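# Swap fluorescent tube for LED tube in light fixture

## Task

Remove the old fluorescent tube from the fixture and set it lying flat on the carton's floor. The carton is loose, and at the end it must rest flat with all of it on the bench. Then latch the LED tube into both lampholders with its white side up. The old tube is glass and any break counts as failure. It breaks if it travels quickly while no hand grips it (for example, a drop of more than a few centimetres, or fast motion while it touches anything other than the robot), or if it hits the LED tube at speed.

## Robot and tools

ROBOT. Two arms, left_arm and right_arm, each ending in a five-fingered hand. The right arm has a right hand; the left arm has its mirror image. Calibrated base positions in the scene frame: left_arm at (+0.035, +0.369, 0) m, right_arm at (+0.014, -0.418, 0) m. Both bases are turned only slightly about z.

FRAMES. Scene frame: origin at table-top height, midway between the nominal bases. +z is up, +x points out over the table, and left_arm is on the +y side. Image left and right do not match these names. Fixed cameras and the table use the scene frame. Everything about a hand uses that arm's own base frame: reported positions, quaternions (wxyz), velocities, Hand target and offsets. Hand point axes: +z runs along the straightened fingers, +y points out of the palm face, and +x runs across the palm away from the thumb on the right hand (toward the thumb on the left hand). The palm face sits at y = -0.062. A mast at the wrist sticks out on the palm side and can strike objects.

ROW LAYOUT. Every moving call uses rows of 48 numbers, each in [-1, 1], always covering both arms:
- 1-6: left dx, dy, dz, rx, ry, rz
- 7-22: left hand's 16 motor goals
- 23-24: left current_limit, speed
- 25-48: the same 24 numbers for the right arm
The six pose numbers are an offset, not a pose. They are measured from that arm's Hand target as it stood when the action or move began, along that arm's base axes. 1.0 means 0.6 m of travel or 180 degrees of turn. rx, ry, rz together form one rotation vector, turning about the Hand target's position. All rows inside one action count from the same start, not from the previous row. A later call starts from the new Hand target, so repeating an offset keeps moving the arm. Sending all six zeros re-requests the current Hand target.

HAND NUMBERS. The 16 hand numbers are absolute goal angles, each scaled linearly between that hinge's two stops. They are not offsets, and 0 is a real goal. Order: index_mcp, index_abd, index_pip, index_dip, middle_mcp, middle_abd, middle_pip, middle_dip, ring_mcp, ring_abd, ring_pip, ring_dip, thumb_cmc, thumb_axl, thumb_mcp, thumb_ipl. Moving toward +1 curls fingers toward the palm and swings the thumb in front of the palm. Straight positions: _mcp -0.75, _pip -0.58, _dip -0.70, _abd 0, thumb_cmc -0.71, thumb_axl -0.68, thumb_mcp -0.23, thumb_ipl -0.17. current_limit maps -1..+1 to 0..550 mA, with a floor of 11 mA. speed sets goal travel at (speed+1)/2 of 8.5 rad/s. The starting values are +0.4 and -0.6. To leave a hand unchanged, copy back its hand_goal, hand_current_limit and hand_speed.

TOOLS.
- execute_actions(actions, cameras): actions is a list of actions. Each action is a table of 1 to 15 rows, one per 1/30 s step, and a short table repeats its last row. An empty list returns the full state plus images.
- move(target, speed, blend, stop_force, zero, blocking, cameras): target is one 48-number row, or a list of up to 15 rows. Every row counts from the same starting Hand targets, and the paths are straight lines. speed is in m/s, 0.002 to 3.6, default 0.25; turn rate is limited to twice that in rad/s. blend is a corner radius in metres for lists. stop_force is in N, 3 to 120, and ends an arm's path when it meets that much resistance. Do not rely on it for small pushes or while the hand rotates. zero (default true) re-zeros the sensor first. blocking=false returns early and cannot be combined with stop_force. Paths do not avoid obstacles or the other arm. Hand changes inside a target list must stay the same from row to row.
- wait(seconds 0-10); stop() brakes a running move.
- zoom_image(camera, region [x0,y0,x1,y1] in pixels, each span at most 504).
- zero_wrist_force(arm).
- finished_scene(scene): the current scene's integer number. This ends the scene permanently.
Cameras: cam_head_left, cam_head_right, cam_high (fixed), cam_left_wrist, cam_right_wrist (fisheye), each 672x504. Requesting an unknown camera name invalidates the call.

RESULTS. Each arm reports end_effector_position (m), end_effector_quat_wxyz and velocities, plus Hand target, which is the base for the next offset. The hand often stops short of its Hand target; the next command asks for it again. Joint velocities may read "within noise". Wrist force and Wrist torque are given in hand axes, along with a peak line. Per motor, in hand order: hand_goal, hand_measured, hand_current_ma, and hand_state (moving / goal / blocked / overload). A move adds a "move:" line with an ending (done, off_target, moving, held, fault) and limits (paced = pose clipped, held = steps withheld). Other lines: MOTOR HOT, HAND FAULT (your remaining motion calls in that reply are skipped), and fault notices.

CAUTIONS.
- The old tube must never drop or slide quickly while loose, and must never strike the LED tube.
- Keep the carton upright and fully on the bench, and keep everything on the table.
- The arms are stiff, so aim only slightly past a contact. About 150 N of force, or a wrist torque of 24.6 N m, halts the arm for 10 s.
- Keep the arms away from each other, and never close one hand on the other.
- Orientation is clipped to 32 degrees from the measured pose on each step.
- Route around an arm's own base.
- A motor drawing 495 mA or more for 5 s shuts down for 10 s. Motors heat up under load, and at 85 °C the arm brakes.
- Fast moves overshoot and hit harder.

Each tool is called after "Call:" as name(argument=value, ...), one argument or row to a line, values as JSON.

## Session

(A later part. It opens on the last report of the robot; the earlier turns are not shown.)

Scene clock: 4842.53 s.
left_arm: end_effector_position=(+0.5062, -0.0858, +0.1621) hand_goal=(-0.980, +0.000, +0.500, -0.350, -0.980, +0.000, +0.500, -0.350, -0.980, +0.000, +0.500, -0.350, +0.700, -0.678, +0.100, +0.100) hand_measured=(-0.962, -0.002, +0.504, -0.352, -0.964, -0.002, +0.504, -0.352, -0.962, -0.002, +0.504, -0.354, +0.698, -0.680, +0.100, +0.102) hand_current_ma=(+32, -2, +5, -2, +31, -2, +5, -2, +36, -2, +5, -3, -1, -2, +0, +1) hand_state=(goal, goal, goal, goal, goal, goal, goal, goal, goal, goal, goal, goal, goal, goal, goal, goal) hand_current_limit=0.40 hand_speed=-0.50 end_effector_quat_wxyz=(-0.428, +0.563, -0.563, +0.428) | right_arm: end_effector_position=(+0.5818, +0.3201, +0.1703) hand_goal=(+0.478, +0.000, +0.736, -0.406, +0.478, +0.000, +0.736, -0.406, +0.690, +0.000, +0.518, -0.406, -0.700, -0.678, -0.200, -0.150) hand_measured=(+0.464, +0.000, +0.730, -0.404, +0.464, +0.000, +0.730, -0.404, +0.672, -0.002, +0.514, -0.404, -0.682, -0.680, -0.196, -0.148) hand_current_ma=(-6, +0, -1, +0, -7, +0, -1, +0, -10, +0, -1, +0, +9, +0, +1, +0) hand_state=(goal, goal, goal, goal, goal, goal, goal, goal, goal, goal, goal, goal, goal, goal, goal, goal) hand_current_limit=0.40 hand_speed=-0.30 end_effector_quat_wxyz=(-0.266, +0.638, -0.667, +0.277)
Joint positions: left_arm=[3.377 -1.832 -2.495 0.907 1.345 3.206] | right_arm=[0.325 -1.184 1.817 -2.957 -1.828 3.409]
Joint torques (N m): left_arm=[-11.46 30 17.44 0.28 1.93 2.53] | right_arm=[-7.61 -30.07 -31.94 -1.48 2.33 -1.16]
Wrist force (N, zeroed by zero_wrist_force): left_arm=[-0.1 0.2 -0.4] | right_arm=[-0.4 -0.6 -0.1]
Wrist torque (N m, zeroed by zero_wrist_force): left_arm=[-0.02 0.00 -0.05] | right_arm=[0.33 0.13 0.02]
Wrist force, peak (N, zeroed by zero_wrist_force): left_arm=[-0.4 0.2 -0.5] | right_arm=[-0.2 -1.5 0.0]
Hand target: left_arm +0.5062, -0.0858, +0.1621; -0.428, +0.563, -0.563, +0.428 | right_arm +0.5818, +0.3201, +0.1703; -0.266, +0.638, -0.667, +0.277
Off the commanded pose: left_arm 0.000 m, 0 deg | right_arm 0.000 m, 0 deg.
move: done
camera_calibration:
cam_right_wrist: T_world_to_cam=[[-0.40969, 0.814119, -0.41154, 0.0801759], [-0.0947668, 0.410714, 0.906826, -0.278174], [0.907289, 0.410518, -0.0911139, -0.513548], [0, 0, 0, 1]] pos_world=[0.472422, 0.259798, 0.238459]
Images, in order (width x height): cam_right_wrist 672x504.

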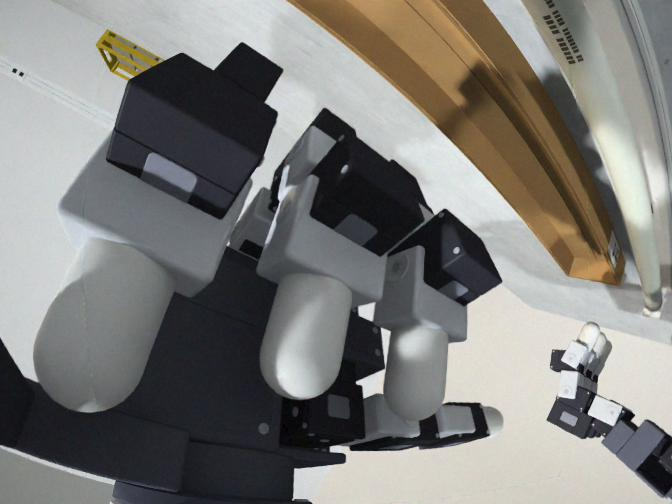

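Call:
move(
  target=[
    [0,0,0,0,0,0,-0.98,0,0.5,-0.35,-0.98,0,0.5,-0.35,-0.98,0,0.5,-0.35,0.7,-0.678,0.1,0.1,0.4,-0.5,0,-0.0327,-0.062,-0.0667,0,0,0.479,0,0.737,-0.406,0.479,0,0.737,-0.406,0.69,0,0.518,-0.406,-0.7,-0.678,-0.2,-0.15,0.4,-0.3],
    [0,0,0,0,0,0,-0.98,0,0.5,-0.35,-0.98,0,0.5,-0.35,-0.98,0,0.5,-0.35,0.7,-0.678,0.1,0.1,0.4,-0.5,0,-0.0327,-0.162,-0.0667,0,0,0.479,0,0.737,-0.406,0.479,0,0.737,-0.406,0.69,0,0.518,-0.406,-0.7,-0.678,-0.2,-0.15,0.4,-0.3],
  ],
  speed=0.08,
  cameras=["cam_right_wrist"],
)

Scene clock: 4856.43 s.
left_arm: end_effector_position=(+0.5062, -0.0858, +0.1621) hand_goal=(-0.980, +0.000, +0.500, -0.350, -0.980, +0.000, +0.500, -0.350, -0.980, +0.000, +0.500, -0.350, +0.700, -0.678, +0.100, +0.100) hand_measured=(-0.962, -0.002, +0.504, -0.352, -0.964, -0.002, +0.504, -0.352, -0.962, -0.002, +0.504, -0.354, +0.698, -0.680, +0.100, +0.102) hand_current_ma=(+32, -2, +5, -2, +31, -2, +5, -2, +36, -2, +5, -3, -1, -2, +0, +1) hand_state=(goal, goal, goal, goal, goal, goal, goal, goal, goal, goal, goal, goal, goal, goal, goal, goal) hand_current_limit=0.40 hand_speed=-0.50 end_effector_quat_wxyz=(-0.428, +0.563, -0.563, +0.428) | right_arm: end_effector_position=(+0.5818, +0.3005, +0.0733) hand_goal=(+0.478, +0.000, +0.736, -0.406, +0.478, +0.000, +0.736, -0.406, +0.690, +0.000, +0.518, -0.406, -0.700, -0.678, -0.200, -0.150) hand_measured=(+0.464, +0.000, +0.730, -0.404, +0.464, +0.000, +0.730, -0.404, +0.672, -0.002, +0.514, -0.404, -0.682, -0.680, -0.196, -0.148) hand_current_ma=(-6, +0, -1, +0, -6, +0, -1, +0, -10, +0, -1, +0, +9, +0, +1, +0) hand_state=(goal, goal, goal, goal, goal, goal, goal, goal, goal, goal, goal, goal, goal, goal, goal, goal) hand_current_limit=0.40 hand_speed=-0.30 end_effector_quat_wxyz=(-0.198, +0.662, -0.635, +0.345)
Joint positions: left_arm=[3.377 -1.832 -2.495 0.907 1.345 3.206] | right_arm=[0.37 -1.005 1.846 -3.13 -2.005 3.304]
Joint torques (N m): left_arm=[-11.82 30.22 17.02 0.24 1.89 2.44] | right_arm=[6.3 -33.22 -7.96 -3.8 -2.85 -1.24]
Wrist force (N, zeroed by zero_wrist_force): left_arm=[-0.2 0.1 -0.4] | right_arm=[-0.1 -1.3 -0.1]
Wrist torque (N m, zeroed by zero_wrist_force): left_arm=[-0.04 0.02 -0.06] | right_arm=[0.23 0.16 0.07]
Wrist force, peak (N, zeroed by zero_wrist_force): left_arm=[-0.3 0.4 -0.4] | right_arm=[-0.2 -1.5 -0.6]
Hand target: left_arm +0.5062, -0.0858, +0.1621; -0.428, +0.563, -0.563, +0.428 | right_arm +0.5818, +0.3005, +0.0731; -0.198, +0.662, -0.635, +0.345
Off the commanded pose: left_arm 0.000 m, 0 deg | right_arm 0.000 m, 0 deg.
move: done
camera_calibration:
cam_right_wrist: T_world_to_cam=[[-0.409708, 0.7107, -0.571878, 0.0990801], [-0.0947577, 0.590361, 0.801558, -0.228465], [0.907282, 0.382594, -0.174531, -0.499819], [0, 0, 0, 1]] pos_world=[0.472422, 0.255688, 0.152555]
Images, in order (width x height): cam_right_wrist 672x504.

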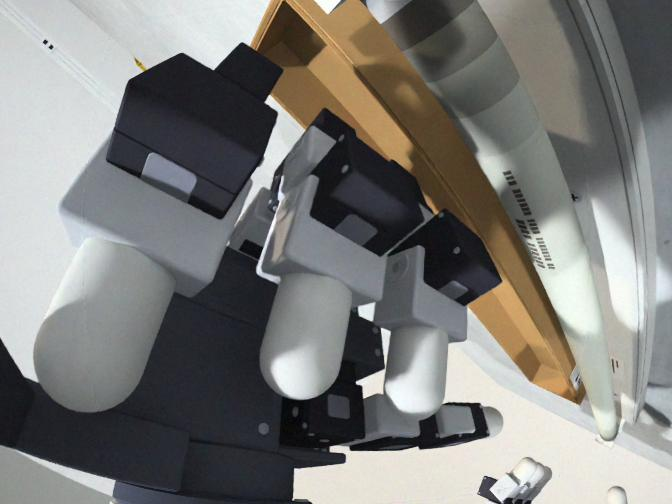

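Call:
zoom_image(
  camera="cam_right_wrist",
  region=[440, 120, 620, 300],
)

Call:
zoom_image(
  camera="cam_right_wrist",
  region=[340, 0, 520, 120],
)

Scaled by 2.800 from the camera's 672x504 image, which has a finer 960x720 frame.

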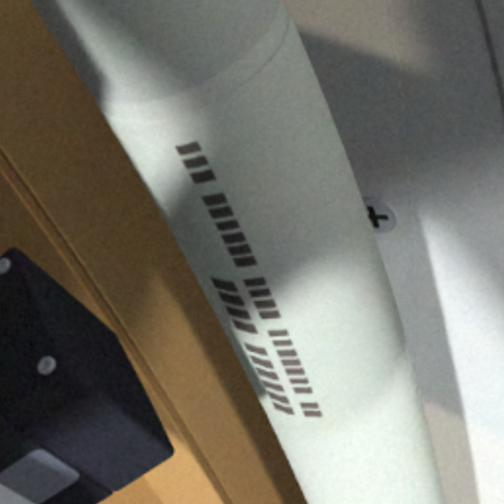

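Scaled by 2.800 from the camera's 672x504 image, which has a finer 960x720 frame.

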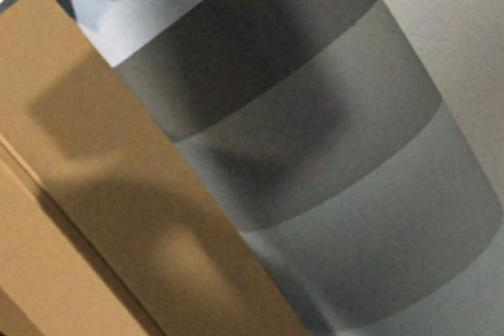

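Call:
move(
  target=[0,0,0,0,0,0,-0.98,0,0.5,-0.35,-0.98,0,0.5,-0.35,-0.98,0,0.5,-0.35,0.7,-0.678,0.1,0.1,0.4,-0.5,0,0,0.162,0.0667,0,0,0.479,0,0.737,-0.406,0.479,0,0.737,-0.406,0.69,0,0.518,-0.406,-0.7,-0.678,-0.2,-0.15,0.4,-0.3],
  speed=0.15,
)

Call:
move(
  target=[0,0,0,0,0,0,-0.98,0,0.5,-0.35,-0.98,0,0.5,-0.35,-0.98,0,0.5,-0.35,0.7,-0.678,0.1,0.1,0.4,-0.5,-0.0863,-0.029,0,0.015,0.3333,0,0.479,0,0.737,-0.406,0.479,0,0.737,-0.406,0.69,0,0.518,-0.406,-0.7,-0.678,-0.2,-0.15,0.4,-0.3],
  speed=0.25,
)

Call:
move(
  target=[0,0,0,0,0,0,-0.98,0,0.5,-0.35,-0.98,0,0.5,-0.35,-0.98,0,0.5,-0.35,0.7,-0.678,0.1,0.1,0.4,-0.5,0,-0.05,-0.077,-0.122,0,0,0.479,0,0.737,-0.406,0.479,0,0.737,-0.406,0.69,0,0.518,-0.406,-0.7,-0.678,-0.2,-0.15,0.4,-0.3],
  speed=0.15,
  cameras=["cam_right_wrist"],
)

Call:
zoom_image(
  camera="cam_right_wrist",
  region=[350, 90, 420, 160],
)

Call:
zoom_image(
  camera="cam_right_wrist",
  region=[430, 170, 570, 310],
)

Scene clock: 4935.23 s.
left_arm: end_effector_position=(+0.5062, -0.0858, +0.1621) hand_goal=(-0.980, +0.000, +0.500, -0.350, -0.980, +0.000, +0.500, -0.350, -0.980, +0.000, +0.500, -0.350, +0.700, -0.678, +0.100, +0.100) hand_measured=(-0.962, -0.002, +0.504, -0.352, -0.964, -0.002, +0.504, -0.352, -0.962, -0.002, +0.504, -0.354, +0.698, -0.680, +0.100, +0.102) hand_current_ma=(+32, -2, +5, -2, +31, -2, +5, -2, +36, -2, +5, -3, -1, -2, +0, +1) hand_state=(goal, goal, goal, goal, goal, goal, goal, goal, goal, goal, goal, goal, goal, goal, goal, goal) hand_current_limit=0.40 hand_speed=-0.50 end_effector_quat_wxyz=(-0.428, +0.563, -0.563, +0.428) | right_arm: end_effector_position=(+0.5818, +0.3005, +0.1702) hand_goal=(+0.478, +0.000, +0.736, -0.406, +0.478, +0.000, +0.736, -0.406, +0.690, +0.000, +0.518, -0.406, -0.700, -0.678, -0.200, -0.150) hand_measured=(+0.464, +0.000, +0.730, -0.404, +0.464, +0.000, +0.730, -0.404, +0.672, -0.002, +0.514, -0.404, -0.684, -0.680, -0.196, -0.148) hand_current_ma=(-6, +0, -1, +0, -6, +0, -1, +0, -10, +0, -1, +0, +8, +0, +1, +0) hand_state=(goal, goal, goal, goal, goal, goal, goal, goal, goal, goal, goal, goal, goal, goal, goal, goal) hand_current_limit=0.40 hand_speed=-0.30 end_effector_quat_wxyz=(-0.266, +0.638, -0.667, +0.277)
Joint positions: left_arm=[3.377 -1.832 -2.495 0.907 1.345 3.206] | right_arm=[0.29 -1.203 1.847 -2.975 -1.805 3.383]
Joint torques (N m): left_arm=[-11.57 30.21 16.87 0.24 1.79 2.38] | right_arm=[-7.36 -42.1 -31.47 -1.29 2.47 1.3]
Wrist force (N, zeroed by zero_wrist_force): left_arm=[-0.3 0.2 -0.2] | right_arm=[-0.4 -0.4 -0.3]
Wrist torque (N m, zeroed by zero_wrist_force): left_arm=[-0.03 0.02 -0.06] | right_arm=[0.40 0.13 -0.20]
Wrist force, peak (N, zeroed by zero_wrist_force): left_arm=[-0.3 0.4 -0.5] | right_arm=[0.1 -1.6 -0.1]
Hand target: left_arm +0.5062, -0.0858, +0.1621; -0.428, +0.563, -0.563, +0.428 | right_arm +0.5818, +0.3005, +0.1703; -0.266, +0.638, -0.667, +0.277
Off the commanded pose: left_arm 0.000 m, 0 deg | right_arm 0.000 m, 0 deg.
move: done

Scene clock: 4938.07 s.
left_arm: end_effector_position=(+0.5062, -0.0858, +0.1621) hand_goal=(-0.980, +0.000, +0.500, -0.350, -0.980, +0.000, +0.500, -0.350, -0.980, +0.000, +0.500, -0.350, +0.700, -0.678, +0.100, +0.100) hand_measured=(-0.962, -0.002, +0.504, -0.352, -0.964, -0.002, +0.504, -0.352, -0.962, -0.002, +0.504, -0.354, +0.698, -0.680, +0.100, +0.102) hand_current_ma=(+32, -2, +5, -2, +31, -2, +5, -2, +36, -2, +5, -3, -1, -2, +0, +1) hand_state=(goal, goal, goal, goal, goal, goal, goal, goal, goal, goal, goal, goal, goal, goal, goal, goal) hand_current_limit=0.40 hand_speed=-0.50 end_effector_quat_wxyz=(-0.428, +0.563, -0.563, +0.428) | right_arm: end_effector_position=(+0.5300, +0.2831, +0.1703) hand_goal=(+0.478, +0.000, +0.736, -0.406, +0.478, +0.000, +0.736, -0.406, +0.690, +0.000, +0.518, -0.406, -0.700, -0.678, -0.200, -0.150) hand_measured=(+0.464, +0.000, +0.734, -0.404, +0.464, +0.000, +0.734, -0.404, +0.672, -0.002, +0.516, -0.404, -0.700, -0.680, -0.196, -0.148) hand_current_ma=(-6, +0, +0, +0, -6, +0, +0, +0, -9, +0, +0, +0, +0, +0, +1, +0) hand_state=(goal, goal, goal, goal, goal, goal, goal, goal, goal, goal, goal, goal, goal, goal, goal, goal) hand_current_limit=0.40 hand_speed=-0.30 end_effector_quat_wxyz=(+0.089, +0.685, -0.717, -0.094)
Joint positions: left_arm=[3.377 -1.832 -2.495 0.907 1.345 3.206] | right_arm=[0.175 -0.987 1.302 -1.633 -1.513 3.355]
Joint torques (N m): left_arm=[-10.81 29.52 16.68 0.33 1.88 2.4] | right_arm=[-7.6 -39.68 -34.4 -0.28 2.79 -1.29]
Wrist force (N, zeroed by zero_wrist_force): left_arm=[-0.3 0.0 -0.3] | right_arm=[0.1 0.0 -0.5]
Wrist torque (N m, zeroed by zero_wrist_force): left_arm=[-0.04 0.04 -0.07] | right_arm=[0.14 0.06 0.15]
Wrist force, peak (N, zeroed by zero_wrist_force): left_arm=[-0.2 0.1 -0.5] | right_arm=[-0.2 0.1 -0.7]
Hand target: left_arm +0.5062, -0.0858, +0.1621; -0.428, +0.563, -0.563, +0.428 | right_arm +0.5300, +0.2831, +0.1703; +0.089, +0.685, -0.717, -0.094
Off the commanded pose: left_arm 0.000 m, 0 deg | right_arm 0.000 m, 0 deg.
move: done

Scene clock: 4939.97 s.
left_arm: end_effector_position=(+0.5062, -0.0858, +0.1621) hand_goal=(-0.980, +0.000, +0.500, -0.350, -0.980, +0.000, +0.500, -0.350, -0.980, +0.000, +0.500, -0.350, +0.700, -0.678, +0.100, +0.100) hand_measured=(-0.962, -0.002, +0.504, -0.352, -0.964, -0.002, +0.504, -0.352, -0.962, -0.002, +0.504, -0.354, +0.698, -0.680, +0.100, +0.102) hand_current_ma=(+32, -2, +5, -2, +31, -2, +5, -2, +36, -2, +5, -3, -1, -2, +0, +1) hand_state=(goal, goal, goal, goal, goal, goal, goal, goal, goal, goal, goal, goal, goal, goal, goal, goal) hand_current_limit=0.40 hand_speed=-0.50 end_effector_quat_wxyz=(-0.428, +0.563, -0.563, +0.428) | right_arm: end_effector_position=(+0.5300, +0.2531, +0.1242) hand_goal=(+0.478, +0.000, +0.736, -0.406, +0.478, +0.000, +0.736, -0.406, +0.690, +0.000, +0.518, -0.406, -0.700, -0.678, -0.200, -0.150) hand_measured=(+0.464, +0.000, +0.734, -0.404, +0.464, +0.000, +0.734, -0.404, +0.674, -0.002, +0.516, -0.404, -0.700, -0.680, -0.196, -0.148) hand_current_ma=(-6, +0, +0, +0, -6, +0, +0, +0, -8, +0, +0, +0, +0, +0, +1, +0) hand_state=(goal, goal, goal, goal, goal, goal, goal, goal, goal, goal, goal, goal, goal, goal, goal, goal) hand_current_limit=0.40 hand_speed=-0.30 end_effector_quat_wxyz=(-0.218, -0.655, +0.722, -0.044)
Joint positions: left_arm=[3.377 -1.832 -2.495 0.907 1.345 3.206] | right_arm=[0.239 -0.905 1.273 -1.587 -1.852 3.527]
Joint torques (N m): left_arm=[-10.87 29.2 16.82 0.32 1.96 2.38] | right_arm=[6.14 -41.14 -34.31 -0.18 -2.91 1.15]
Wrist force (N, zeroed by zero_wrist_force): left_arm=[-0.2 0.2 -0.3] | right_arm=[0.3 0.8 -0.4]
Wrist torque (N m, zeroed by zero_wrist_force): left_arm=[-0.03 0.02 -0.06] | right_arm=[0.19 0.17 -0.01]
Wrist force, peak (N, zeroed by zero_wrist_force): left_arm=[-0.3 0.1 -0.5] | right_arm=[0.2 0.9 -0.9]
Hand target: left_arm +0.5062, -0.0858, +0.1621; -0.428, +0.563, -0.563, +0.428 | right_arm +0.5300, +0.2531, +0.1241; -0.218, -0.655, +0.722, -0.044
Off the commanded pose: left_arm 0.000 m, 0 deg | right_arm 0.000 m, 0 deg.
move: done
camera_calibration:
cam_right_wrist: T_world_to_cam=[[-0.54283, 0.828339, -0.138529, 0.127586], [0.746786, 0.551539, 0.37164, -0.628937], [0.384248, 0.0982862, -0.917983, 0.0156663], [0, 0, 0, 1]] pos_world=[0.532918, 0.239659, 0.265794]
Images, in order (width x height): cam_right_wrist 672x504.

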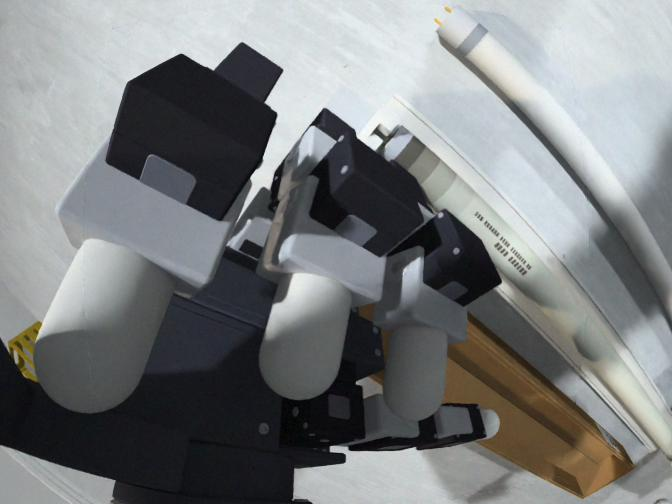

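Scaled by 7.200 from the camera's 672x504 image, which has a finer 960x720 frame.

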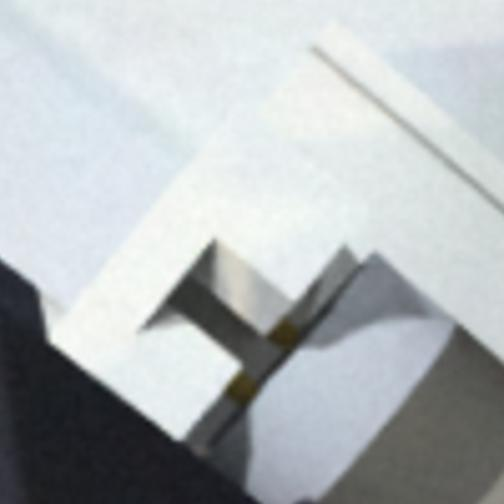

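Scaled by 3.600 from the camera's 672x504 image, which has a finer 960x720 frame.

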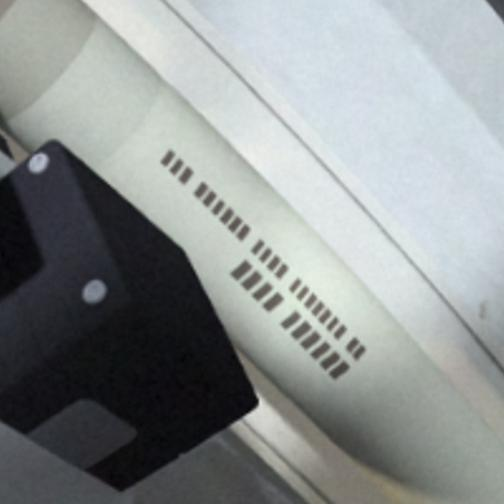

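Call:
move(
  target=[0,0,0,0,0,0,-0.98,0,0.5,-0.35,-0.98,0,0.5,-0.35,-0.98,0,0.5,-0.35,0.7,-0.678,0.1,0.1,0.4,-0.5,0,0.05,0.075,0.122,0,0,0.479,0,0.737,-0.406,0.479,0,0.737,-0.406,0.69,0,0.518,-0.406,-0.7,-0.678,-0.2,-0.15,0.4,-0.3],
  speed=0.2,
)

Call:
move(
  target=[
    [-0.288,0,-0.02,0,0.3,0,-0.98,0,0.5,-0.35,-0.98,0,0.5,-0.35,-0.98,0,0.5,-0.35,0.7,-0.678,0.1,0.1,0.4,-0.3,-0.28,0.157,-0.033,-0.0093,-0.2056,0,0.479,0,0.737,-0.406,0.479,0,0.737,-0.406,0.69,0,0.518,-0.406,-0.7,-0.678,-0.2,-0.15,0.4,-0.3],
    [-0.288,0,-0.02,0,0.3,0,-1,0,-1,-1,-1,0,-1,-1,-1,0,-1,-1,0.7,-0.678,0.1,0.1,0.7,-0.3,-0.28,0.157,-0.033,-0.0093,-0.2056,0,-1,0,-1,-1,-1,0,-1,-1,-1,0,-1,-1,0.7,-0.678,0.1,0.1,0.7,-0.3],
  ],
  speed=0.25,
  cameras=["cam_right_wrist"],
)

Call:
zoom_image(
  camera="cam_right_wrist",
  region=[110, 60, 210, 160],
)

Scene clock: 5024.33 s.
left_arm: end_effector_position=(+0.5062, -0.0858, +0.1621) hand_goal=(-0.980, +0.000, +0.500, -0.350, -0.980, +0.000, +0.500, -0.350, -0.980, +0.000, +0.500, -0.350, +0.700, -0.678, +0.100, +0.100) hand_measured=(-0.962, -0.002, +0.504, -0.352, -0.964, -0.002, +0.504, -0.352, -0.962, -0.002, +0.504, -0.354, +0.698, -0.680, +0.100, +0.102) hand_current_ma=(+32, -2, +5, -2, +31, -2, +5, -2, +36, -2, +5, -3, -1, -2, +0, +1) hand_state=(goal, goal, goal, goal, goal, goal, goal, goal, goal, goal, goal, goal, goal, goal, goal, goal) hand_current_limit=0.40 hand_speed=-0.50 end_effector_quat_wxyz=(-0.428, +0.563, -0.563, +0.428) | right_arm: end_effector_position=(+0.5300, +0.2830, +0.1691) hand_goal=(+0.478, +0.000, +0.736, -0.406, +0.478, +0.000, +0.736, -0.406, +0.690, +0.000, +0.518, -0.406, -0.700, -0.678, -0.200, -0.150) hand_measured=(+0.464, +0.000, +0.734, -0.404, +0.464, +0.000, +0.734, -0.404, +0.674, -0.002, +0.516, -0.404, -0.700, -0.680, -0.196, -0.148) hand_current_ma=(-6, +0, +0, +0, -6, +0, +0, +0, -8, +0, +0, +0, +0, +0, +1, +0) hand_state=(goal, goal, goal, goal, goal, goal, goal, goal, goal, goal, goal, goal, goal, goal, goal, goal) hand_current_limit=0.40 hand_speed=-0.30 end_effector_quat_wxyz=(+0.089, +0.685, -0.717, -0.094)
Joint positions: left_arm=[3.377 -1.832 -2.495 0.907 1.345 3.206] | right_arm=[0.175 -0.985 1.303 -1.635 -1.513 3.355]
Joint torques (N m): left_arm=[-10.46 29.79 16.51 0.36 1.84 2.28] | right_arm=[-7.38 -53.91 -13.43 -2.94 2.61 -1.21]
Wrist force (N, zeroed by zero_wrist_force): left_arm=[-0.3 0.1 -0.2] | right_arm=[-0.2 0.0 -0.5]
Wrist torque (N m, zeroed by zero_wrist_force): left_arm=[-0.05 0.03 -0.06] | right_arm=[0.14 0.09 0.12]
Wrist force, peak (N, zeroed by zero_wrist_force): left_arm=[-0.2 0.4 -0.3] | right_arm=[0.5 1.1 -0.5]
Hand target: left_arm +0.5062, -0.0858, +0.1621; -0.428, +0.563, -0.563, +0.428 | right_arm +0.5300, +0.2831, +0.1691; +0.089, +0.685, -0.717, -0.094
Off the commanded pose: left_arm 0.000 m, 0 deg | right_arm 0.000 m, 0 deg.
move: done

Scene clock: 5027.97 s.
left_arm: end_effector_position=(+0.3334, -0.0858, +0.1501) hand_goal=(-1.000, +0.000, -1.000, -1.000, -1.000, +0.000, -1.000, -1.000, -1.000, +0.000, -1.000, -1.000, +0.700, -0.678, +0.100, +0.100) hand_measured=(-0.988, -0.002, -0.992, -0.996, -0.988, -0.002, -0.992, -0.996, -0.988, -0.002, -0.992, -0.996, +0.698, -0.680, +0.100, +0.102) hand_current_ma=(+19, -2, +10, +3, +18, -2, +10, +3, +21, -2, +11, +4, -1, -2, +0, +1) hand_state=(goal, goal, goal, goal, goal, goal, goal, goal, goal, goal, goal, goal, goal, goal, goal, goal) hand_current_limit=0.70 hand_speed=-0.30 end_effector_quat_wxyz=(-0.126, +0.696, -0.696, +0.125) | right_arm: end_effector_position=(+0.3620, +0.3773, +0.1493) hand_goal=(-1.000, +0.000, -1.000, -1.000, -1.000, +0.000, -1.000, -1.000, -1.000, +0.000, -1.000, -1.000, +0.700, -0.678, +0.100, +0.100) hand_measured=(-0.986, +0.000, -0.994, -0.998, -0.986, +0.000, -0.994, -0.998, -0.982, -0.002, -0.994, -0.998, +0.696, -0.680, +0.100, +0.098) hand_current_ma=(+7, +0, +2, +0, +7, +0, +2, +0, +10, +0, +2, +0, +0, +0, +0, +0) hand_state=(goal, goal, goal, goal, goal, goal, goal, goal, goal, goal, goal, goal, goal, goal, goal, goal) hand_current_limit=0.70 hand_speed=-0.30 end_effector_quat_wxyz=(-0.133, +0.678, -0.709, +0.138)
Joint positions: left_arm=[3.358 -1.303 -2.409 -0.651 1.496 3.345] | right_arm=[0.518 -1.419 2.018 -2.503 -1.772 3.671]
Joint torques (N m): left_arm=[-11.4 17.18 26.98 0.68 1.91 2.43] | right_arm=[5.92 -33.1 -12.24 -2.81 -2.02 1.19]
Wrist force (N, zeroed by zero_wrist_force): left_arm=[0.1 -0.1 -0.1] | right_arm=[0.2 0.4 -0.2]
Wrist torque (N m, zeroed by zero_wrist_force): left_arm=[0.00 -0.01 0.01] | right_arm=[0.19 -0.02 -0.03]
Wrist force, peak (N, zeroed by zero_wrist_force): left_arm=[0.1 0.5 -0.4] | right_arm=[-0.2 1.3 0.0]
Hand target: left_arm +0.3334, -0.0858, +0.1501; -0.126, +0.696, -0.696, +0.125 | right_arm +0.3620, +0.3773, +0.1493; -0.133, +0.678, -0.709, +0.138
Off the commanded pose: left_arm 0.000 m, 0 deg | right_arm 0.000 m, 0 deg.
move: done
camera_calibration:
cam_right_wrist: T_world_to_cam=[[-0.534886, 0.81977, -0.20463, -0.0526969], [0.268332, 0.394462, 0.878861, -0.42465], [0.801183, 0.415182, -0.430963, -0.252118], [0, 0, 0, 1]] pos_world=[0.287753, 0.315383, 0.253772]
Images, in order (width x height): cam_right_wrist 672x504.

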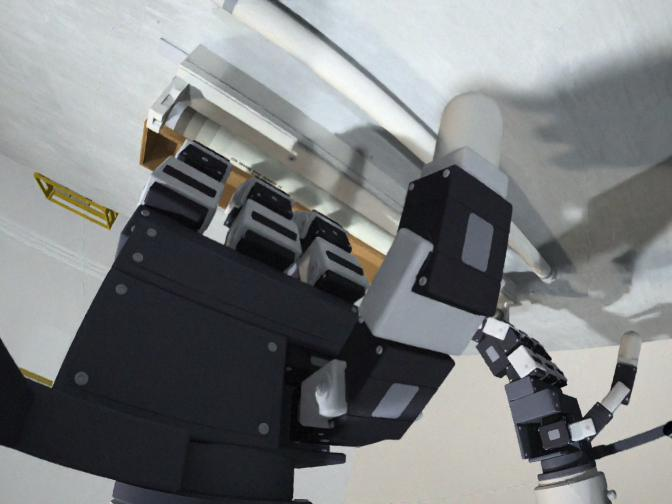

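Scaled by 5.040 from the camera's 672x504 image, which has a finer 960x720 frame.

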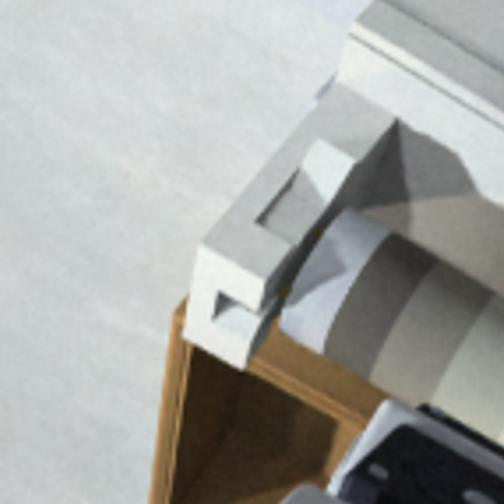

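Call:
zoom_image(
  camera="cam_right_wrist",
  region=[215, 120, 315, 200],
)

Call:
move(
  target=[0.0595,0,-0.0783,0,-0.008,0,-1,0,-1,-1,-1,0,-1,-1,-1,0,-1,-1,0.7,-0.678,0.1,0.1,0.7,-0.5,0.0373,0,-0.073,0,0,0,-1,0,-1,-1,-1,0,-1,-1,-1,0,-1,-1,0.7,-0.678,0.1,0.1,0.7,-0.5],
  speed=0.06,
)

Call:
move(
  target=[0,0,-0.025,0,0,0,-1,0,-1,-1,-1,0,-1,-1,-1,0,-1,-1,0.7,-0.678,0.1,0.1,0.7,-0.5,0,0,-0.025,0,0,0,-1,0,-1,-1,-1,0,-1,-1,-1,0,-1,-1,0.7,-0.678,0.1,0.1,0.7,-0.5],
  speed=0.006,
  stop_force=50,
  cameras=["cam_right_wrist"],
)

Call:
zoom_image(
  camera="cam_right_wrist",
  region=[110, 90, 170, 170],
)

Call:
zoom_image(
  camera="cam_right_wrist",
  region=[180, 120, 300, 220],
)

Scaled by 5.040 from the camera's 672x504 image, which has a finer 960x720 frame.

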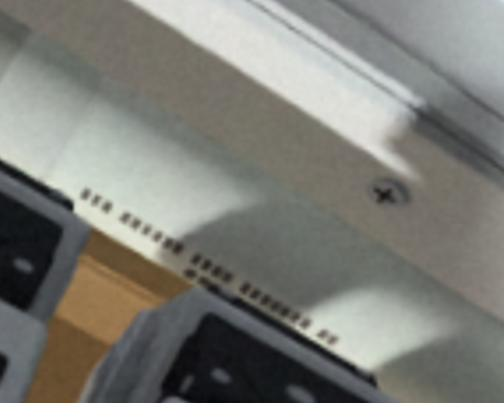

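Scene clock: 5046.33 s.
left_arm: end_effector_position=(+0.3690, -0.0858, +0.1032) hand_goal=(-1.000, +0.000, -1.000, -1.000, -1.000, +0.000, -1.000, -1.000, -1.000, +0.000, -1.000, -1.000, +0.700, -0.678, +0.100, +0.100) hand_measured=(-0.988, -0.002, -0.992, -0.996, -0.988, -0.002, -0.992, -0.996, -0.988, -0.002, -0.992, -0.996, +0.698, -0.680, +0.100, +0.102) hand_current_ma=(+19, -2, +10, +3, +18, -2, +10, +3, +21, -2, +9, +3, -1, -2, +0, +1) hand_state=(goal, goal, goal, goal, goal, goal, goal, goal, goal, goal, goal, goal, goal, goal, goal, goal) hand_current_limit=0.70 hand_speed=-0.50 end_effector_quat_wxyz=(-0.135, +0.694, -0.694, +0.134) | right_arm: end_effector_position=(+0.3843, +0.3773, +0.1055) hand_goal=(-1.000, +0.000, -1.000, -1.000, -1.000, +0.000, -1.000, -1.000, -1.000, +0.000, -1.000, -1.000, +0.700, -0.678, +0.100, +0.100) hand_measured=(-0.986, +0.000, -0.994, -0.998, -0.986, +0.000, -0.994, -0.998, -0.982, -0.002, -0.994, -0.998, +0.696, -0.680, +0.100, +0.098) hand_current_ma=(+7, +0, +2, +0, +7, +0, +2, +0, +10, +0, +2, +0, +0, +0, +0, +0) hand_state=(goal, goal, goal, goal, goal, goal, goal, goal, goal, goal, goal, goal, goal, goal, goal, goal) hand_current_limit=0.70 hand_speed=-0.50 end_effector_quat_wxyz=(-0.133, +0.678, -0.709, +0.138)
Joint positions: left_arm=[3.34 -1.501 -2.418 -0.418 1.498 3.326] | right_arm=[0.496 -1.314 2.026 -2.62 -1.764 3.649]
Joint torques (N m): left_arm=[-11.66 2.38 23.7 5.25 1.91 -2.52] | right_arm=[-6.52 -23.54 -30.77 -4.29 2.35 -1.24]
Wrist force (N, zeroed by zero_wrist_force): left_arm=[-0.1 0.5 -0.4] | right_arm=[0.1 -0.2 0.0]
Wrist torque (N m, zeroed by zero_wrist_force): left_arm=[0.10 0.01 0.11] | right_arm=[0.06 0.00 0.14]
Wrist force, peak (N, zeroed by zero_wrist_force): left_arm=[-0.1 0.5 -0.4] | right_arm=[-0.1 0.6 -0.5]
Hand target: left_arm +0.3691, -0.0858, +0.1031; -0.135, +0.694, -0.694, +0.134 | right_arm +0.3844, +0.3773, +0.1055; -0.133, +0.678, -0.709, +0.138
Off the commanded pose: left_arm 0.000 m, 0 deg | right_arm 0.000 m, 0 deg.
move: done

Scene clock: 5048.63 s.
left_arm: end_effector_position=(+0.3695, -0.0858, +0.0981) hand_goal=(-1.000, +0.000, -1.000, -1.000, -1.000, +0.000, -1.000, -1.000, -1.000, +0.000, -1.000, -1.000, +0.700, -0.678, +0.100, +0.100) hand_measured=(-1.002, -0.004, -1.002, -1.000, -1.002, -0.004, -1.002, -1.000, -1.002, -0.004, -1.002, -1.000, +0.698, -0.680, +0.100, +0.102) hand_current_ma=(-2, -3, -1, +0, -2, -3, -1, +0, -2, -3, -1, +0, -1, -2, +0, +1) hand_state=(goal, goal, goal, goal, goal, goal, goal, goal, goal, goal, goal, goal, goal, goal, goal, goal) hand_current_limit=0.70 hand_speed=-0.50 end_effector_quat_wxyz=(-0.135, +0.694, -0.694, +0.135) | right_arm: end_effector_position=(+0.3846, +0.3774, +0.0997) hand_goal=(-1.000, +0.000, -1.000, -1.000, -1.000, +0.000, -1.000, -1.000, -1.000, +0.000, -1.000, -1.000, +0.700, -0.678, +0.100, +0.100) hand_measured=(-1.002, +0.004, -1.002, -1.000, -1.002, +0.004, -1.002, -1.000, -1.002, +0.002, -1.002, -1.000, +0.696, -0.680, +0.100, +0.098) hand_current_ma=(+0, +0, +0, +0, +0, +0, +0, +0, +0, +0, +0, +0, +0, +0, +0, +0) hand_state=(goal, goal, goal, goal, goal, goal, goal, goal, goal, goal, goal, goal, goal, goal, goal, goal) hand_current_limit=0.70 hand_speed=-0.50 end_effector_quat_wxyz=(-0.134, +0.678, -0.709, +0.138)
Joint positions: left_arm=[3.34 -1.515 -2.425 -0.396 1.498 3.326] | right_arm=[0.495 -1.304 2.032 -2.637 -1.764 3.649]
Joint torques (N m): left_arm=[-10.17 2.23 0.35 -9.17 1.97 -2.31] | right_arm=[-5.58 -5.71 -6.15 7.67 2.17 -1.32]
Wrist force (N, zeroed by zero_wrist_force): left_arm=[1.2 -20.6 -38.4] | right_arm=[1.0 -15.2 -48.3]
Wrist torque (N m, zeroed by zero_wrist_force): left_arm=[6.03 -0.76 0.69] | right_arm=[7.35 1.53 0.03]
Wrist force, peak (N, zeroed by zero_wrist_force): left_arm=[1.1 -19.1 -50.2] | right_arm=[1.0 -15.5 -54.5]
Hand target: left_arm +0.3693, -0.0858, +0.0980; -0.135, +0.694, -0.694, +0.134 (not the last commanded pose) | right_arm +0.3845, +0.3773, +0.0996; -0.134, +0.678, -0.709, +0.138 (not the last commanded pose)
Off the commanded pose: left_arm 0.010 m, 0 deg | right_arm 0.009 m, 0 deg.
move: contact (left_arm, right_arm)
camera_calibration:
cam_right_wrist: T_world_to_cam=[[-0.534681, 0.819878, -0.204735, -0.0510118], [0.267481, 0.394015, 0.879321, -0.386646], [0.801605, 0.415393, -0.429975, -0.292048], [0, 0, 0, 1]] pos_world=[0.310252, 0.315482, 0.203969]
Images, in order (width x height): cam_right_wrist 672x504.

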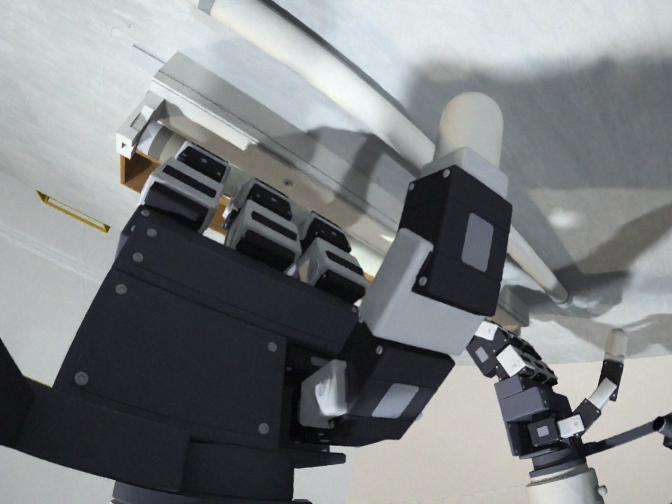

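Scaled by 6.300 from the camera's 672x504 image, which has a finer 960x720 frame.

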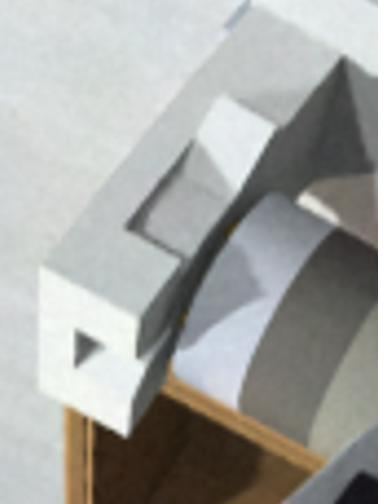

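Scaled by 4.200 from the camera's 672x504 image, which has a finer 960x720 frame.

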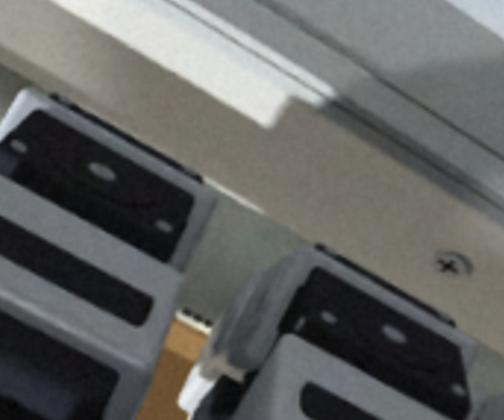

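Call:
move(
  target=[-0.0067,0,0,0,0,0,-1,0,-1,-1,-1,0,-1,-1,-1,0,-1,-1,0.7,-0.678,0.1,0.1,0.7,-0.5,-0.0067,0,0,0,0,0,-1,0,-1,-1,-1,0,-1,-1,-1,0,-1,-1,0.7,-0.678,0.1,0.1,0.7,-0.5],
  speed=0.015,
  cameras=["cam_right_wrist"],
)

Call:
zoom_image(
  camera="cam_right_wrist",
  region=[180, 120, 300, 220],
)

Call:
move(
  target=[-0.005,0,-0.001,0,0,0,-1,0,-1,-1,-1,0,-1,-1,-1,0,-1,-1,0.7,-0.678,0.1,0.1,0.7,-0.5,-0.005,0,-0.001,0,0,0,-1,0,-1,-1,-1,0,-1,-1,-1,0,-1,-1,0.7,-0.678,0.1,0.1,0.7,-0.5],
  speed=0.015,
  cameras=["cam_right_wrist"],
)

Call:
zoom_image(
  camera="cam_right_wrist",
  region=[180, 120, 300, 220],
)

Call:
zoom_image(
  camera="cam_right_wrist",
  region=[110, 90, 170, 170],
)

Scene clock: 5066.30 s.
left_arm: end_effector_position=(+0.3658, -0.0857, +0.0981) hand_goal=(-1.000, +0.000, -1.000, -1.000, -1.000, +0.000, -1.000, -1.000, -1.000, +0.000, -1.000, -1.000, +0.700, -0.678, +0.100, +0.100) hand_measured=(-1.002, -0.004, -1.002, -1.000, -1.002, -0.004, -1.002, -1.000, -1.002, -0.004, -1.002, -1.000, +0.698, -0.680, +0.100, +0.102) hand_current_ma=(-2, -3, -1, +0, -2, -3, -1, +0, -2, -3, -1, +0, -1, -2, +0, +1) hand_state=(goal, goal, goal, goal, goal, goal, goal, goal, goal, goal, goal, goal, goal, goal, goal, goal) hand_current_limit=0.70 hand_speed=-0.50 end_effector_quat_wxyz=(-0.136, +0.694, -0.694, +0.135) | right_arm: end_effector_position=(+0.3807, +0.3774, +0.0997) hand_goal=(-1.000, +0.000, -1.000, -1.000, -1.000, +0.000, -1.000, -1.000, -1.000, +0.000, -1.000, -1.000, +0.700, -0.678, +0.100, +0.100) hand_measured=(-1.002, +0.000, -1.002, -1.000, -1.002, +0.000, -1.002, -1.000, -1.002, +0.000, -1.002, -1.000, +0.698, -0.680, +0.100, +0.098) hand_current_ma=(+0, +0, +0, +0, +0, +0, +0, +0, +0, +0, +0, +0, +0, +0, +0, +0) hand_state=(goal, goal, goal, goal, goal, goal, goal, goal, goal, goal, goal, goal, goal, goal, goal, goal) hand_current_limit=0.70 hand_speed=-0.50 end_effector_quat_wxyz=(-0.134, +0.678, -0.709, +0.138)
Joint positions: left_arm=[3.342 -1.504 -2.434 -0.396 1.497 3.328] | right_arm=[0.499 -1.31 2.04 -2.638 -1.766 3.653]
Joint torques (N m): left_arm=[10.98 6.39 -10.95 -9.35 -0.65 2.59] | right_arm=[8.72 -8.74 17.74 6.74 1.56 1.15]
Wrist force (N, zeroed by zero_wrist_force): left_arm=[0.4 -24.4 -27.6] | right_arm=[-0.5 -25.6 -38.8]
Wrist torque (N m, zeroed by zero_wrist_force): left_arm=[4.90 -0.55 0.55] | right_arm=[6.82 1.14 -0.65]
Wrist force, peak (N, zeroed by zero_wrist_force): left_arm=[0.4 -33.0 -29.2] | right_arm=[-0.5 -29.1 -41.8]
Hand target: left_arm +0.3652, -0.0858, +0.0980; -0.135, +0.694, -0.694, +0.134 | right_arm +0.3805, +0.3773, +0.0996; -0.134, +0.678, -0.709, +0.138
Off the commanded pose: left_arm 0.001 m, 0 deg | right_arm 0.000 m, 0 deg.
move: done
camera_calibration:
cam_right_wrist: T_world_to_cam=[[-0.534734, 0.819872, -0.204619, -0.0530737], [0.26769, 0.39403, 0.879251, -0.385591], [0.8015, 0.415391, -0.430173, -0.288727], [0, 0, 0, 1]] pos_world=[0.306253, 0.315382, 0.203969]
Images, in order (width x height): cam_right_wrist 672x504.

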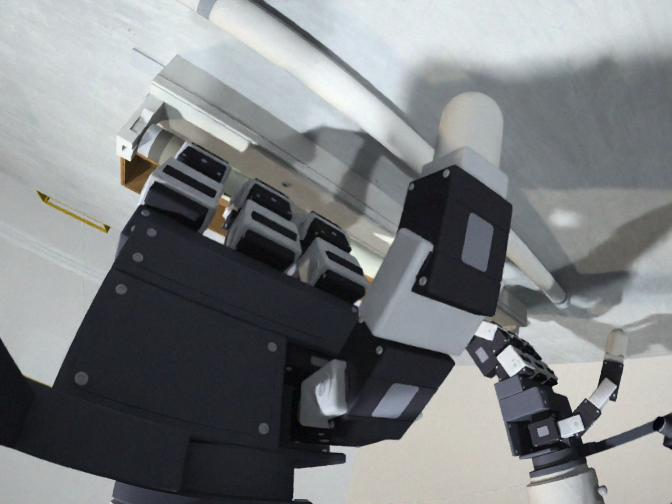

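Scaled by 4.200 from the camera's 672x504 image, which has a finer 960x720 frame.

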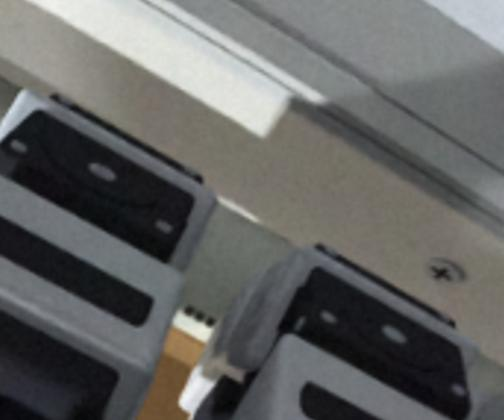

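Scene clock: 5067.03 s.
left_arm: end_effector_position=(+0.3630, -0.0857, +0.0977) hand_goal=(-1.000, +0.000, -1.000, -1.000, -1.000, +0.000, -1.000, -1.000, -1.000, +0.000, -1.000, -1.000, +0.700, -0.678, +0.100, +0.100) hand_measured=(-1.002, -0.004, -1.002, -1.000, -1.002, -0.004, -1.002, -1.000, -1.002, -0.004, -1.002, -1.000, +0.698, -0.680, +0.100, +0.102) hand_current_ma=(-2, -3, -1, +0, -2, -3, -1, +0, -2, -3, -1, +0, -1, -2, +0, +1) hand_state=(goal, goal, goal, goal, goal, goal, goal, goal, goal, goal, goal, goal, goal, goal, goal, goal) hand_current_limit=0.70 hand_speed=-0.50 end_effector_quat_wxyz=(-0.136, +0.694, -0.694, +0.135) | right_arm: end_effector_position=(+0.3782, +0.3776, +0.0994) hand_goal=(-1.000, +0.000, -1.000, -1.000, -1.000, +0.000, -1.000, -1.000, -1.000, +0.000, -1.000, -1.000, +0.700, -0.678, +0.100, +0.100) hand_measured=(-1.002, +0.000, -1.002, -1.000, -1.002, +0.000, -1.002, -1.000, -1.002, -0.002, -1.002, -1.000, +0.698, -0.680, +0.100, +0.098) hand_current_ma=(+0, +0, +0, +0, +0, +0, +0, +0, +0, +0, +0, +0, +0, +0, +0, +0) hand_state=(goal, goal, goal, goal, goal, goal, goal, goal, goal, goal, goal, goal, goal, goal, goal, goal) hand_current_limit=0.70 hand_speed=-0.50 end_effector_quat_wxyz=(-0.135, +0.678, -0.709, +0.139)
Joint positions: left_arm=[3.344 -1.498 -2.442 -0.394 1.497 3.33] | right_arm=[0.502 -1.313 2.047 -2.644 -1.767 3.656]
Joint torques (N m): left_arm=[8.35 5.04 -21.78 -9.01 0.33 2.6] | right_arm=[16.51 -12.65 21.83 8.49 3.3 1.41]
Wrist force (N, zeroed by zero_wrist_force): left_arm=[0.6 -43.5 -17.1] | right_arm=[-0.3 -41.0 -22.2]
Wrist torque (N m, zeroed by zero_wrist_force): left_arm=[4.75 -0.27 1.01] | right_arm=[5.79 0.71 -1.15]
Wrist force, peak (N, zeroed by zero_wrist_force): left_arm=[0.6 -43.5 -17.1] | right_arm=[-0.5 -25.7 -43.4]
Hand target: left_arm +0.3622, -0.0858, +0.0974; -0.135, +0.694, -0.694, +0.134 | right_arm +0.3775, +0.3773, +0.0990; -0.134, +0.678, -0.709, +0.138
Off the commanded pose: left_arm 0.001 m, 0 deg | right_arm 0.001 m, 0 deg.
move: done
camera_calibration:
cam_right_wrist: T_world_to_cam=[[-0.534238, 0.820132, -0.204876, -0.0549656], [0.265629, 0.392953, 0.880358, -0.38376], [0.802516, 0.415899, -0.427781, -0.287817], [0, 0, 0, 1]] pos_world=[0.30355, 0.315581, 0.203462]
Images, in order (width x height): cam_right_wrist 672x504.

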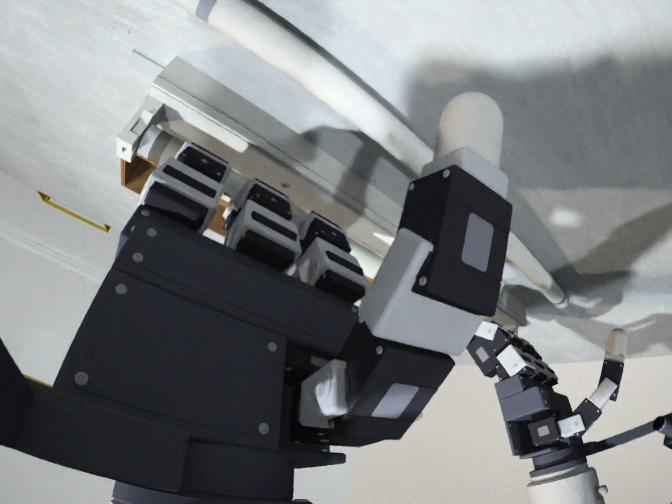

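Scaled by 4.200 from the camera's 672x504 image, which has a finer 960x720 frame.

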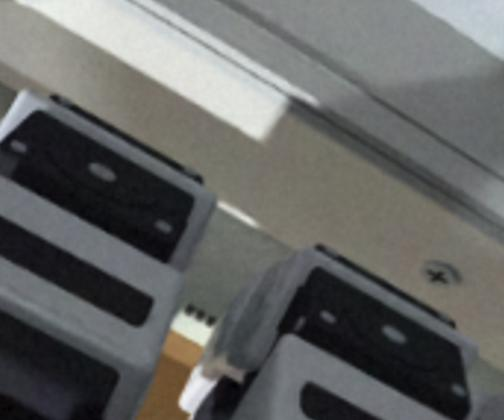

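Scaled by 6.300 from the camera's 672x504 image, which has a finer 960x720 frame.

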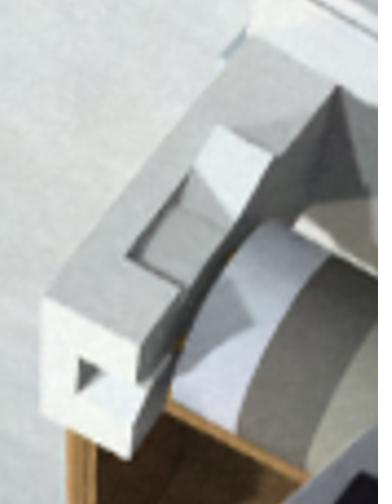

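Call:
execute_actions(
  actions=[],
  cameras=["cam_right_wrist","cam_left_wrist"],
)

Scene clock: 5138.50 s.
left_arm: end_effector_position=(+0.3628, -0.0857, +0.0976) hand_goal=(-1.000, +0.000, -1.000, -1.000, -1.000, +0.000, -1.000, -1.000, -1.000, +0.000, -1.000, -1.000, +0.700, -0.678, +0.100, +0.100) hand_measured=(-1.002, -0.004, -1.002, -1.000, -1.002, -0.004, -1.002, -1.000, -1.002, -0.004, -1.002, -1.000, +0.698, -0.680, +0.100, +0.102) hand_current_ma=(-2, -3, -1, +0, -2, -3, -1, +0, -2, -3, -1, +0, -1, -2, +0, +1) hand_state=(goal, goal, goal, goal, goal, goal, goal, goal, goal, goal, goal, goal, goal, goal, goal, goal) hand_current_limit=0.70 hand_speed=-0.50 end_effector_quat_wxyz=(-0.136, +0.694, -0.694, +0.135) | right_arm: end_effector_position=(+0.3781, +0.3776, +0.0994) hand_goal=(-1.000, +0.000, -1.000, -1.000, -1.000, +0.000, -1.000, -1.000, -1.000, +0.000, -1.000, -1.000, +0.700, -0.678, +0.100, +0.100) hand_measured=(-1.002, +0.000, -1.002, -1.000, -1.002, +0.000, -1.002, -1.000, -1.002, -0.002, -1.002, -1.000, +0.698, -0.680, +0.100, +0.098) hand_current_ma=(+0, +0, +0, +0, +0, +0, +0, +0, +0, +0, +0, +0, +0, +0, +0, +0) hand_state=(goal, goal, goal, goal, goal, goal, goal, goal, goal, goal, goal, goal, goal, goal, goal, goal) hand_current_limit=0.70 hand_speed=-0.50 end_effector_quat_wxyz=(-0.135, +0.678, -0.709, +0.139)
Joint positions: left_arm=[3.344 -1.497 -2.442 -0.394 1.497 3.33] | right_arm=[0.502 -1.313 2.047 -2.644 -1.767 3.656]
Joint velocities: within noise
Joint torques (N m): left_arm=[8.96 4.61 -20.84 -9.32 0.24 2.41] | right_arm=[17.15 -12.72 22.15 8.65 3.99 1.25]
Wrist force (N, zeroed by zero_wrist_force): left_arm=[0.4 -42.3 -19.0] | right_arm=[0.1 -42.5 -20.4]
Wrist torque (N m, zeroed by zero_wrist_force): left_arm=[4.90 -0.30 0.97] | right_arm=[5.70 0.57 -1.24]
Wrist force, peak (N, zeroed by zero_wrist_force): left_arm=[0.6 -42.4 -19.0] | right_arm=[-0.2 -43.0 -20.5]
Hand target: left_arm +0.3622, -0.0858, +0.0974; -0.135, +0.694, -0.694, +0.134 | right_arm +0.3775, +0.3773, +0.0990; -0.134, +0.678, -0.709, +0.138
Off the commanded pose: left_arm 0.001 m, 0 deg | right_arm 0.001 m, 0 deg.
camera_calibration:
cam_left_wrist: T_world_to_cam=[[0.609174, 0.758994, 0.22986, -0.205811], [0.195296, -0.424498, 0.884116, -0.240764], [0.768614, -0.493689, -0.406822, -0.159352], [0, 0, 0, 1]] pos_world=[0.294875, -0.0246649, 0.195343]
cam_right_wrist: T_world_to_cam=[[-0.534304, 0.820097, -0.204841, -0.0549952], [0.265597, 0.392937, 0.880374, -0.383722], [0.802482, 0.415982, -0.427763, -0.287756], [0, 0, 0, 1]] pos_world=[0.30345, 0.315581, 0.203462]
Images, in order (width x height): cam_left_wrist 672x504, cam_right_wrist 672x504.

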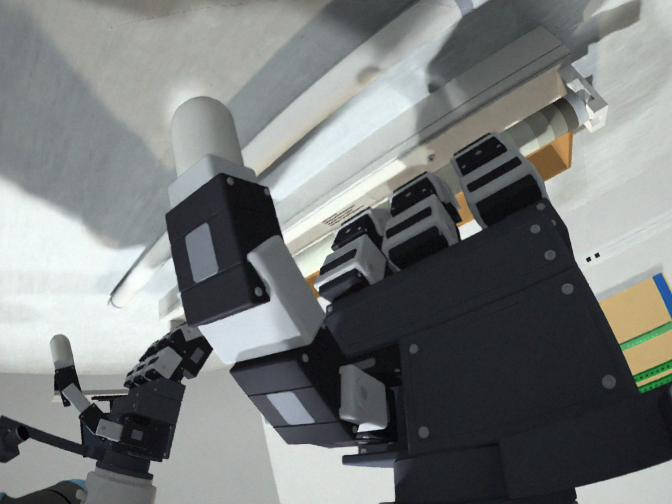

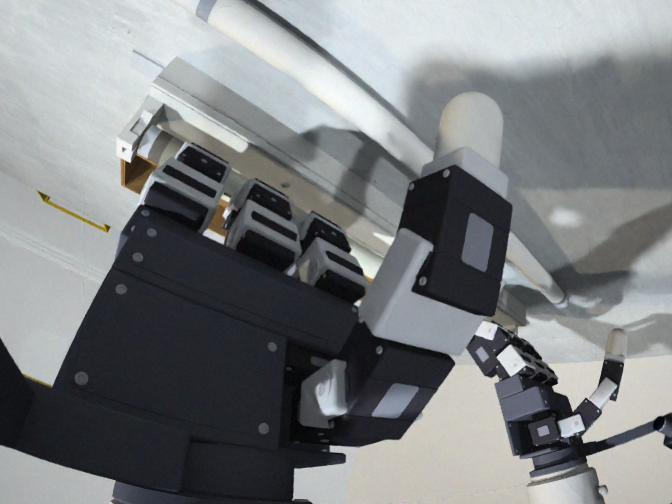

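Call:
zoom_image(
  camera="cam_right_wrist",
  region=[110, 90, 170, 170],
)

Call:
zoom_image(
  camera="cam_left_wrist",
  region=[540, 50, 630, 150],
)

Call:
zoom_image(
  camera="cam_right_wrist",
  region=[110, 90, 250, 170],
)

Scaled by 6.300 from the camera's 672x504 image, which has a finer 960x720 frame.

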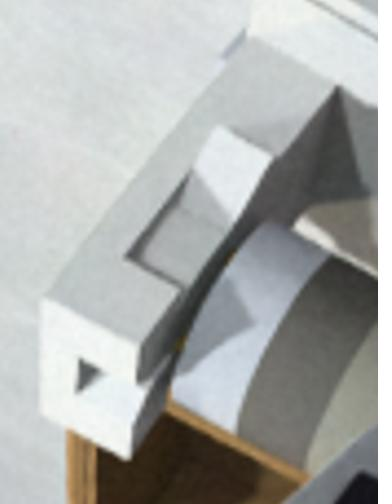

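Scaled by 5.040 from the camera's 672x504 image, which has a finer 960x720 frame.

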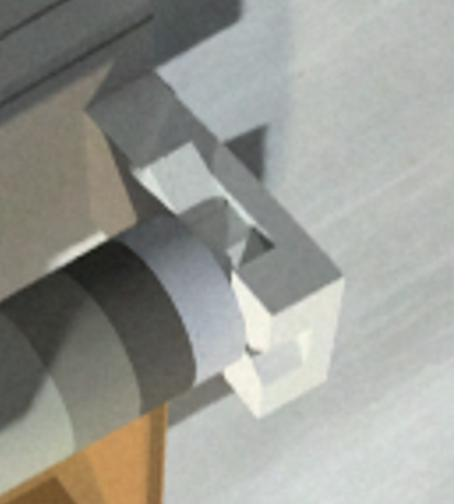

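Scaled by 3.600 from the camera's 672x504 image, which has a finer 960x720 frame.

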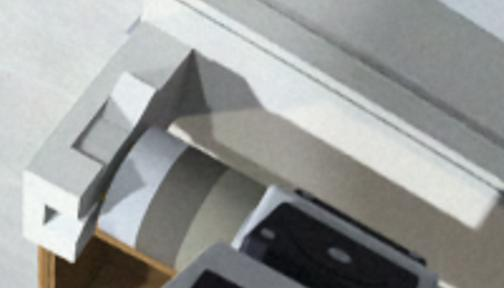

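Call:
move(
  target=[
    [0,0,0.02,0,0,0,-1,0,-1,-1,-1,0,-1,-1,-1,0,-1,-1,0.7,-0.678,0.1,0.1,0.7,-0.5,0,0,0.02,0,0,0,-1,0,-1,-1,-1,0,-1,-1,-1,0,-1,-1,0.7,-0.678,0.1,0.1,0.7,-0.5],
    [-0.02,0,0.085,0,0,0,-1,0,-1,-1,-1,0,-1,-1,-1,0,-1,-1,0.7,-0.678,0.1,0.1,0.7,-0.5,-0.027,0,0.085,0,0,0,-1,0,-1,-1,-1,0,-1,-1,-1,0,-1,-1,0.7,-0.678,0.1,0.1,0.7,-0.5],
  ],
  speed=[0.03,0.1],
  cameras=["cam_right_wrist"],
)

Scene clock: 5196.10 s.
left_arm: end_effector_position=(+0.3503, -0.0858, +0.1483) hand_goal=(-1.000, +0.000, -1.000, -1.000, -1.000, +0.000, -1.000, -1.000, -1.000, +0.000, -1.000, -1.000, +0.700, -0.678, +0.100, +0.100) hand_measured=(-0.994, -0.002, -1.000, -1.000, -0.994, -0.002, -1.000, -1.000, -0.994, -0.002, -1.000, -1.000, +0.698, -0.680, +0.100, +0.102) hand_current_ma=(+6, -1, +0, +0, +6, -1, +0, +0, +7, -1, +0, +0, -1, -2, +0, +1) hand_state=(goal, goal, goal, goal, goal, goal, goal, goal, goal, goal, goal, goal, goal, goal, goal, goal) hand_current_limit=0.70 hand_speed=-0.50 end_effector_quat_wxyz=(-0.135, +0.694, -0.694, +0.134) | right_arm: end_effector_position=(+0.3613, +0.3773, +0.1500) hand_goal=(-1.000, +0.000, -1.000, -1.000, -1.000, +0.000, -1.000, -1.000, -1.000, +0.000, -1.000, -1.000, +0.700, -0.678, +0.100, +0.100) hand_measured=(-0.994, -0.002, -1.000, -1.000, -0.994, -0.002, -1.000, -1.000, -0.994, -0.004, -1.000, -1.000, +0.698, -0.680, +0.100, +0.098) hand_current_ma=(+1, +0, +0, +0, +1, +0, +0, +0, +1, +0, +0, +0, +0, +0, +0, +0) hand_state=(goal, goal, goal, goal, goal, goal, goal, goal, goal, goal, goal, goal, goal, goal, goal, goal) hand_current_limit=0.70 hand_speed=-0.50 end_effector_quat_wxyz=(-0.134, +0.678, -0.709, +0.138)
Joint positions: left_arm=[3.351 -1.346 -2.392 -0.598 1.494 3.337] | right_arm=[0.518 -1.421 2.019 -2.502 -1.772 3.671]
Joint torques (N m): left_arm=[10.79 20.25 27.89 0.81 -2.37 2.42] | right_arm=[6.62 -34.83 -32.36 -1.47 -2.63 1.21]
Wrist force (N, zeroed by zero_wrist_force): left_arm=[-0.1 0.2 0.0] | right_arm=[-0.3 0.1 -0.2]
Wrist torque (N m, zeroed by zero_wrist_force): left_arm=[0.03 0.02 -0.01] | right_arm=[0.15 0.04 -0.08]
Wrist force, peak (N, zeroed by zero_wrist_force): left_arm=[0.6 -42.3 -19.1] | right_arm=[-0.1 -43.0 -20.5]
Hand target: left_arm +0.3502, -0.0858, +0.1484; -0.135, +0.694, -0.694, +0.134 | right_arm +0.3613, +0.3773, +0.1500; -0.134, +0.678, -0.709, +0.138
Off the commanded pose: left_arm 0.000 m, 0 deg | right_arm 0.000 m, 0 deg.
move: done
camera_calibration:
cam_right_wrist: T_world_to_cam=[[-0.53483, 0.819803, -0.204646, -0.0530452], [0.267811, 0.394177, 0.879149, -0.424707], [0.801395, 0.415388, -0.43037, -0.251539], [0, 0, 0, 1]] pos_world=[0.286953, 0.315383, 0.25427]
Images, in order (width x height): cam_right_wrist 672x504.

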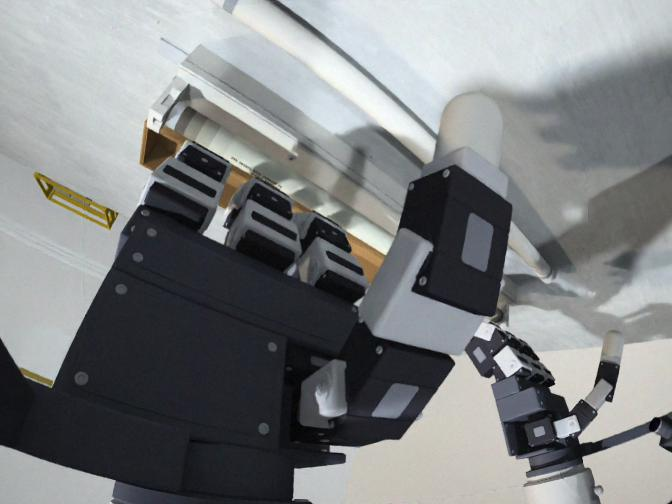

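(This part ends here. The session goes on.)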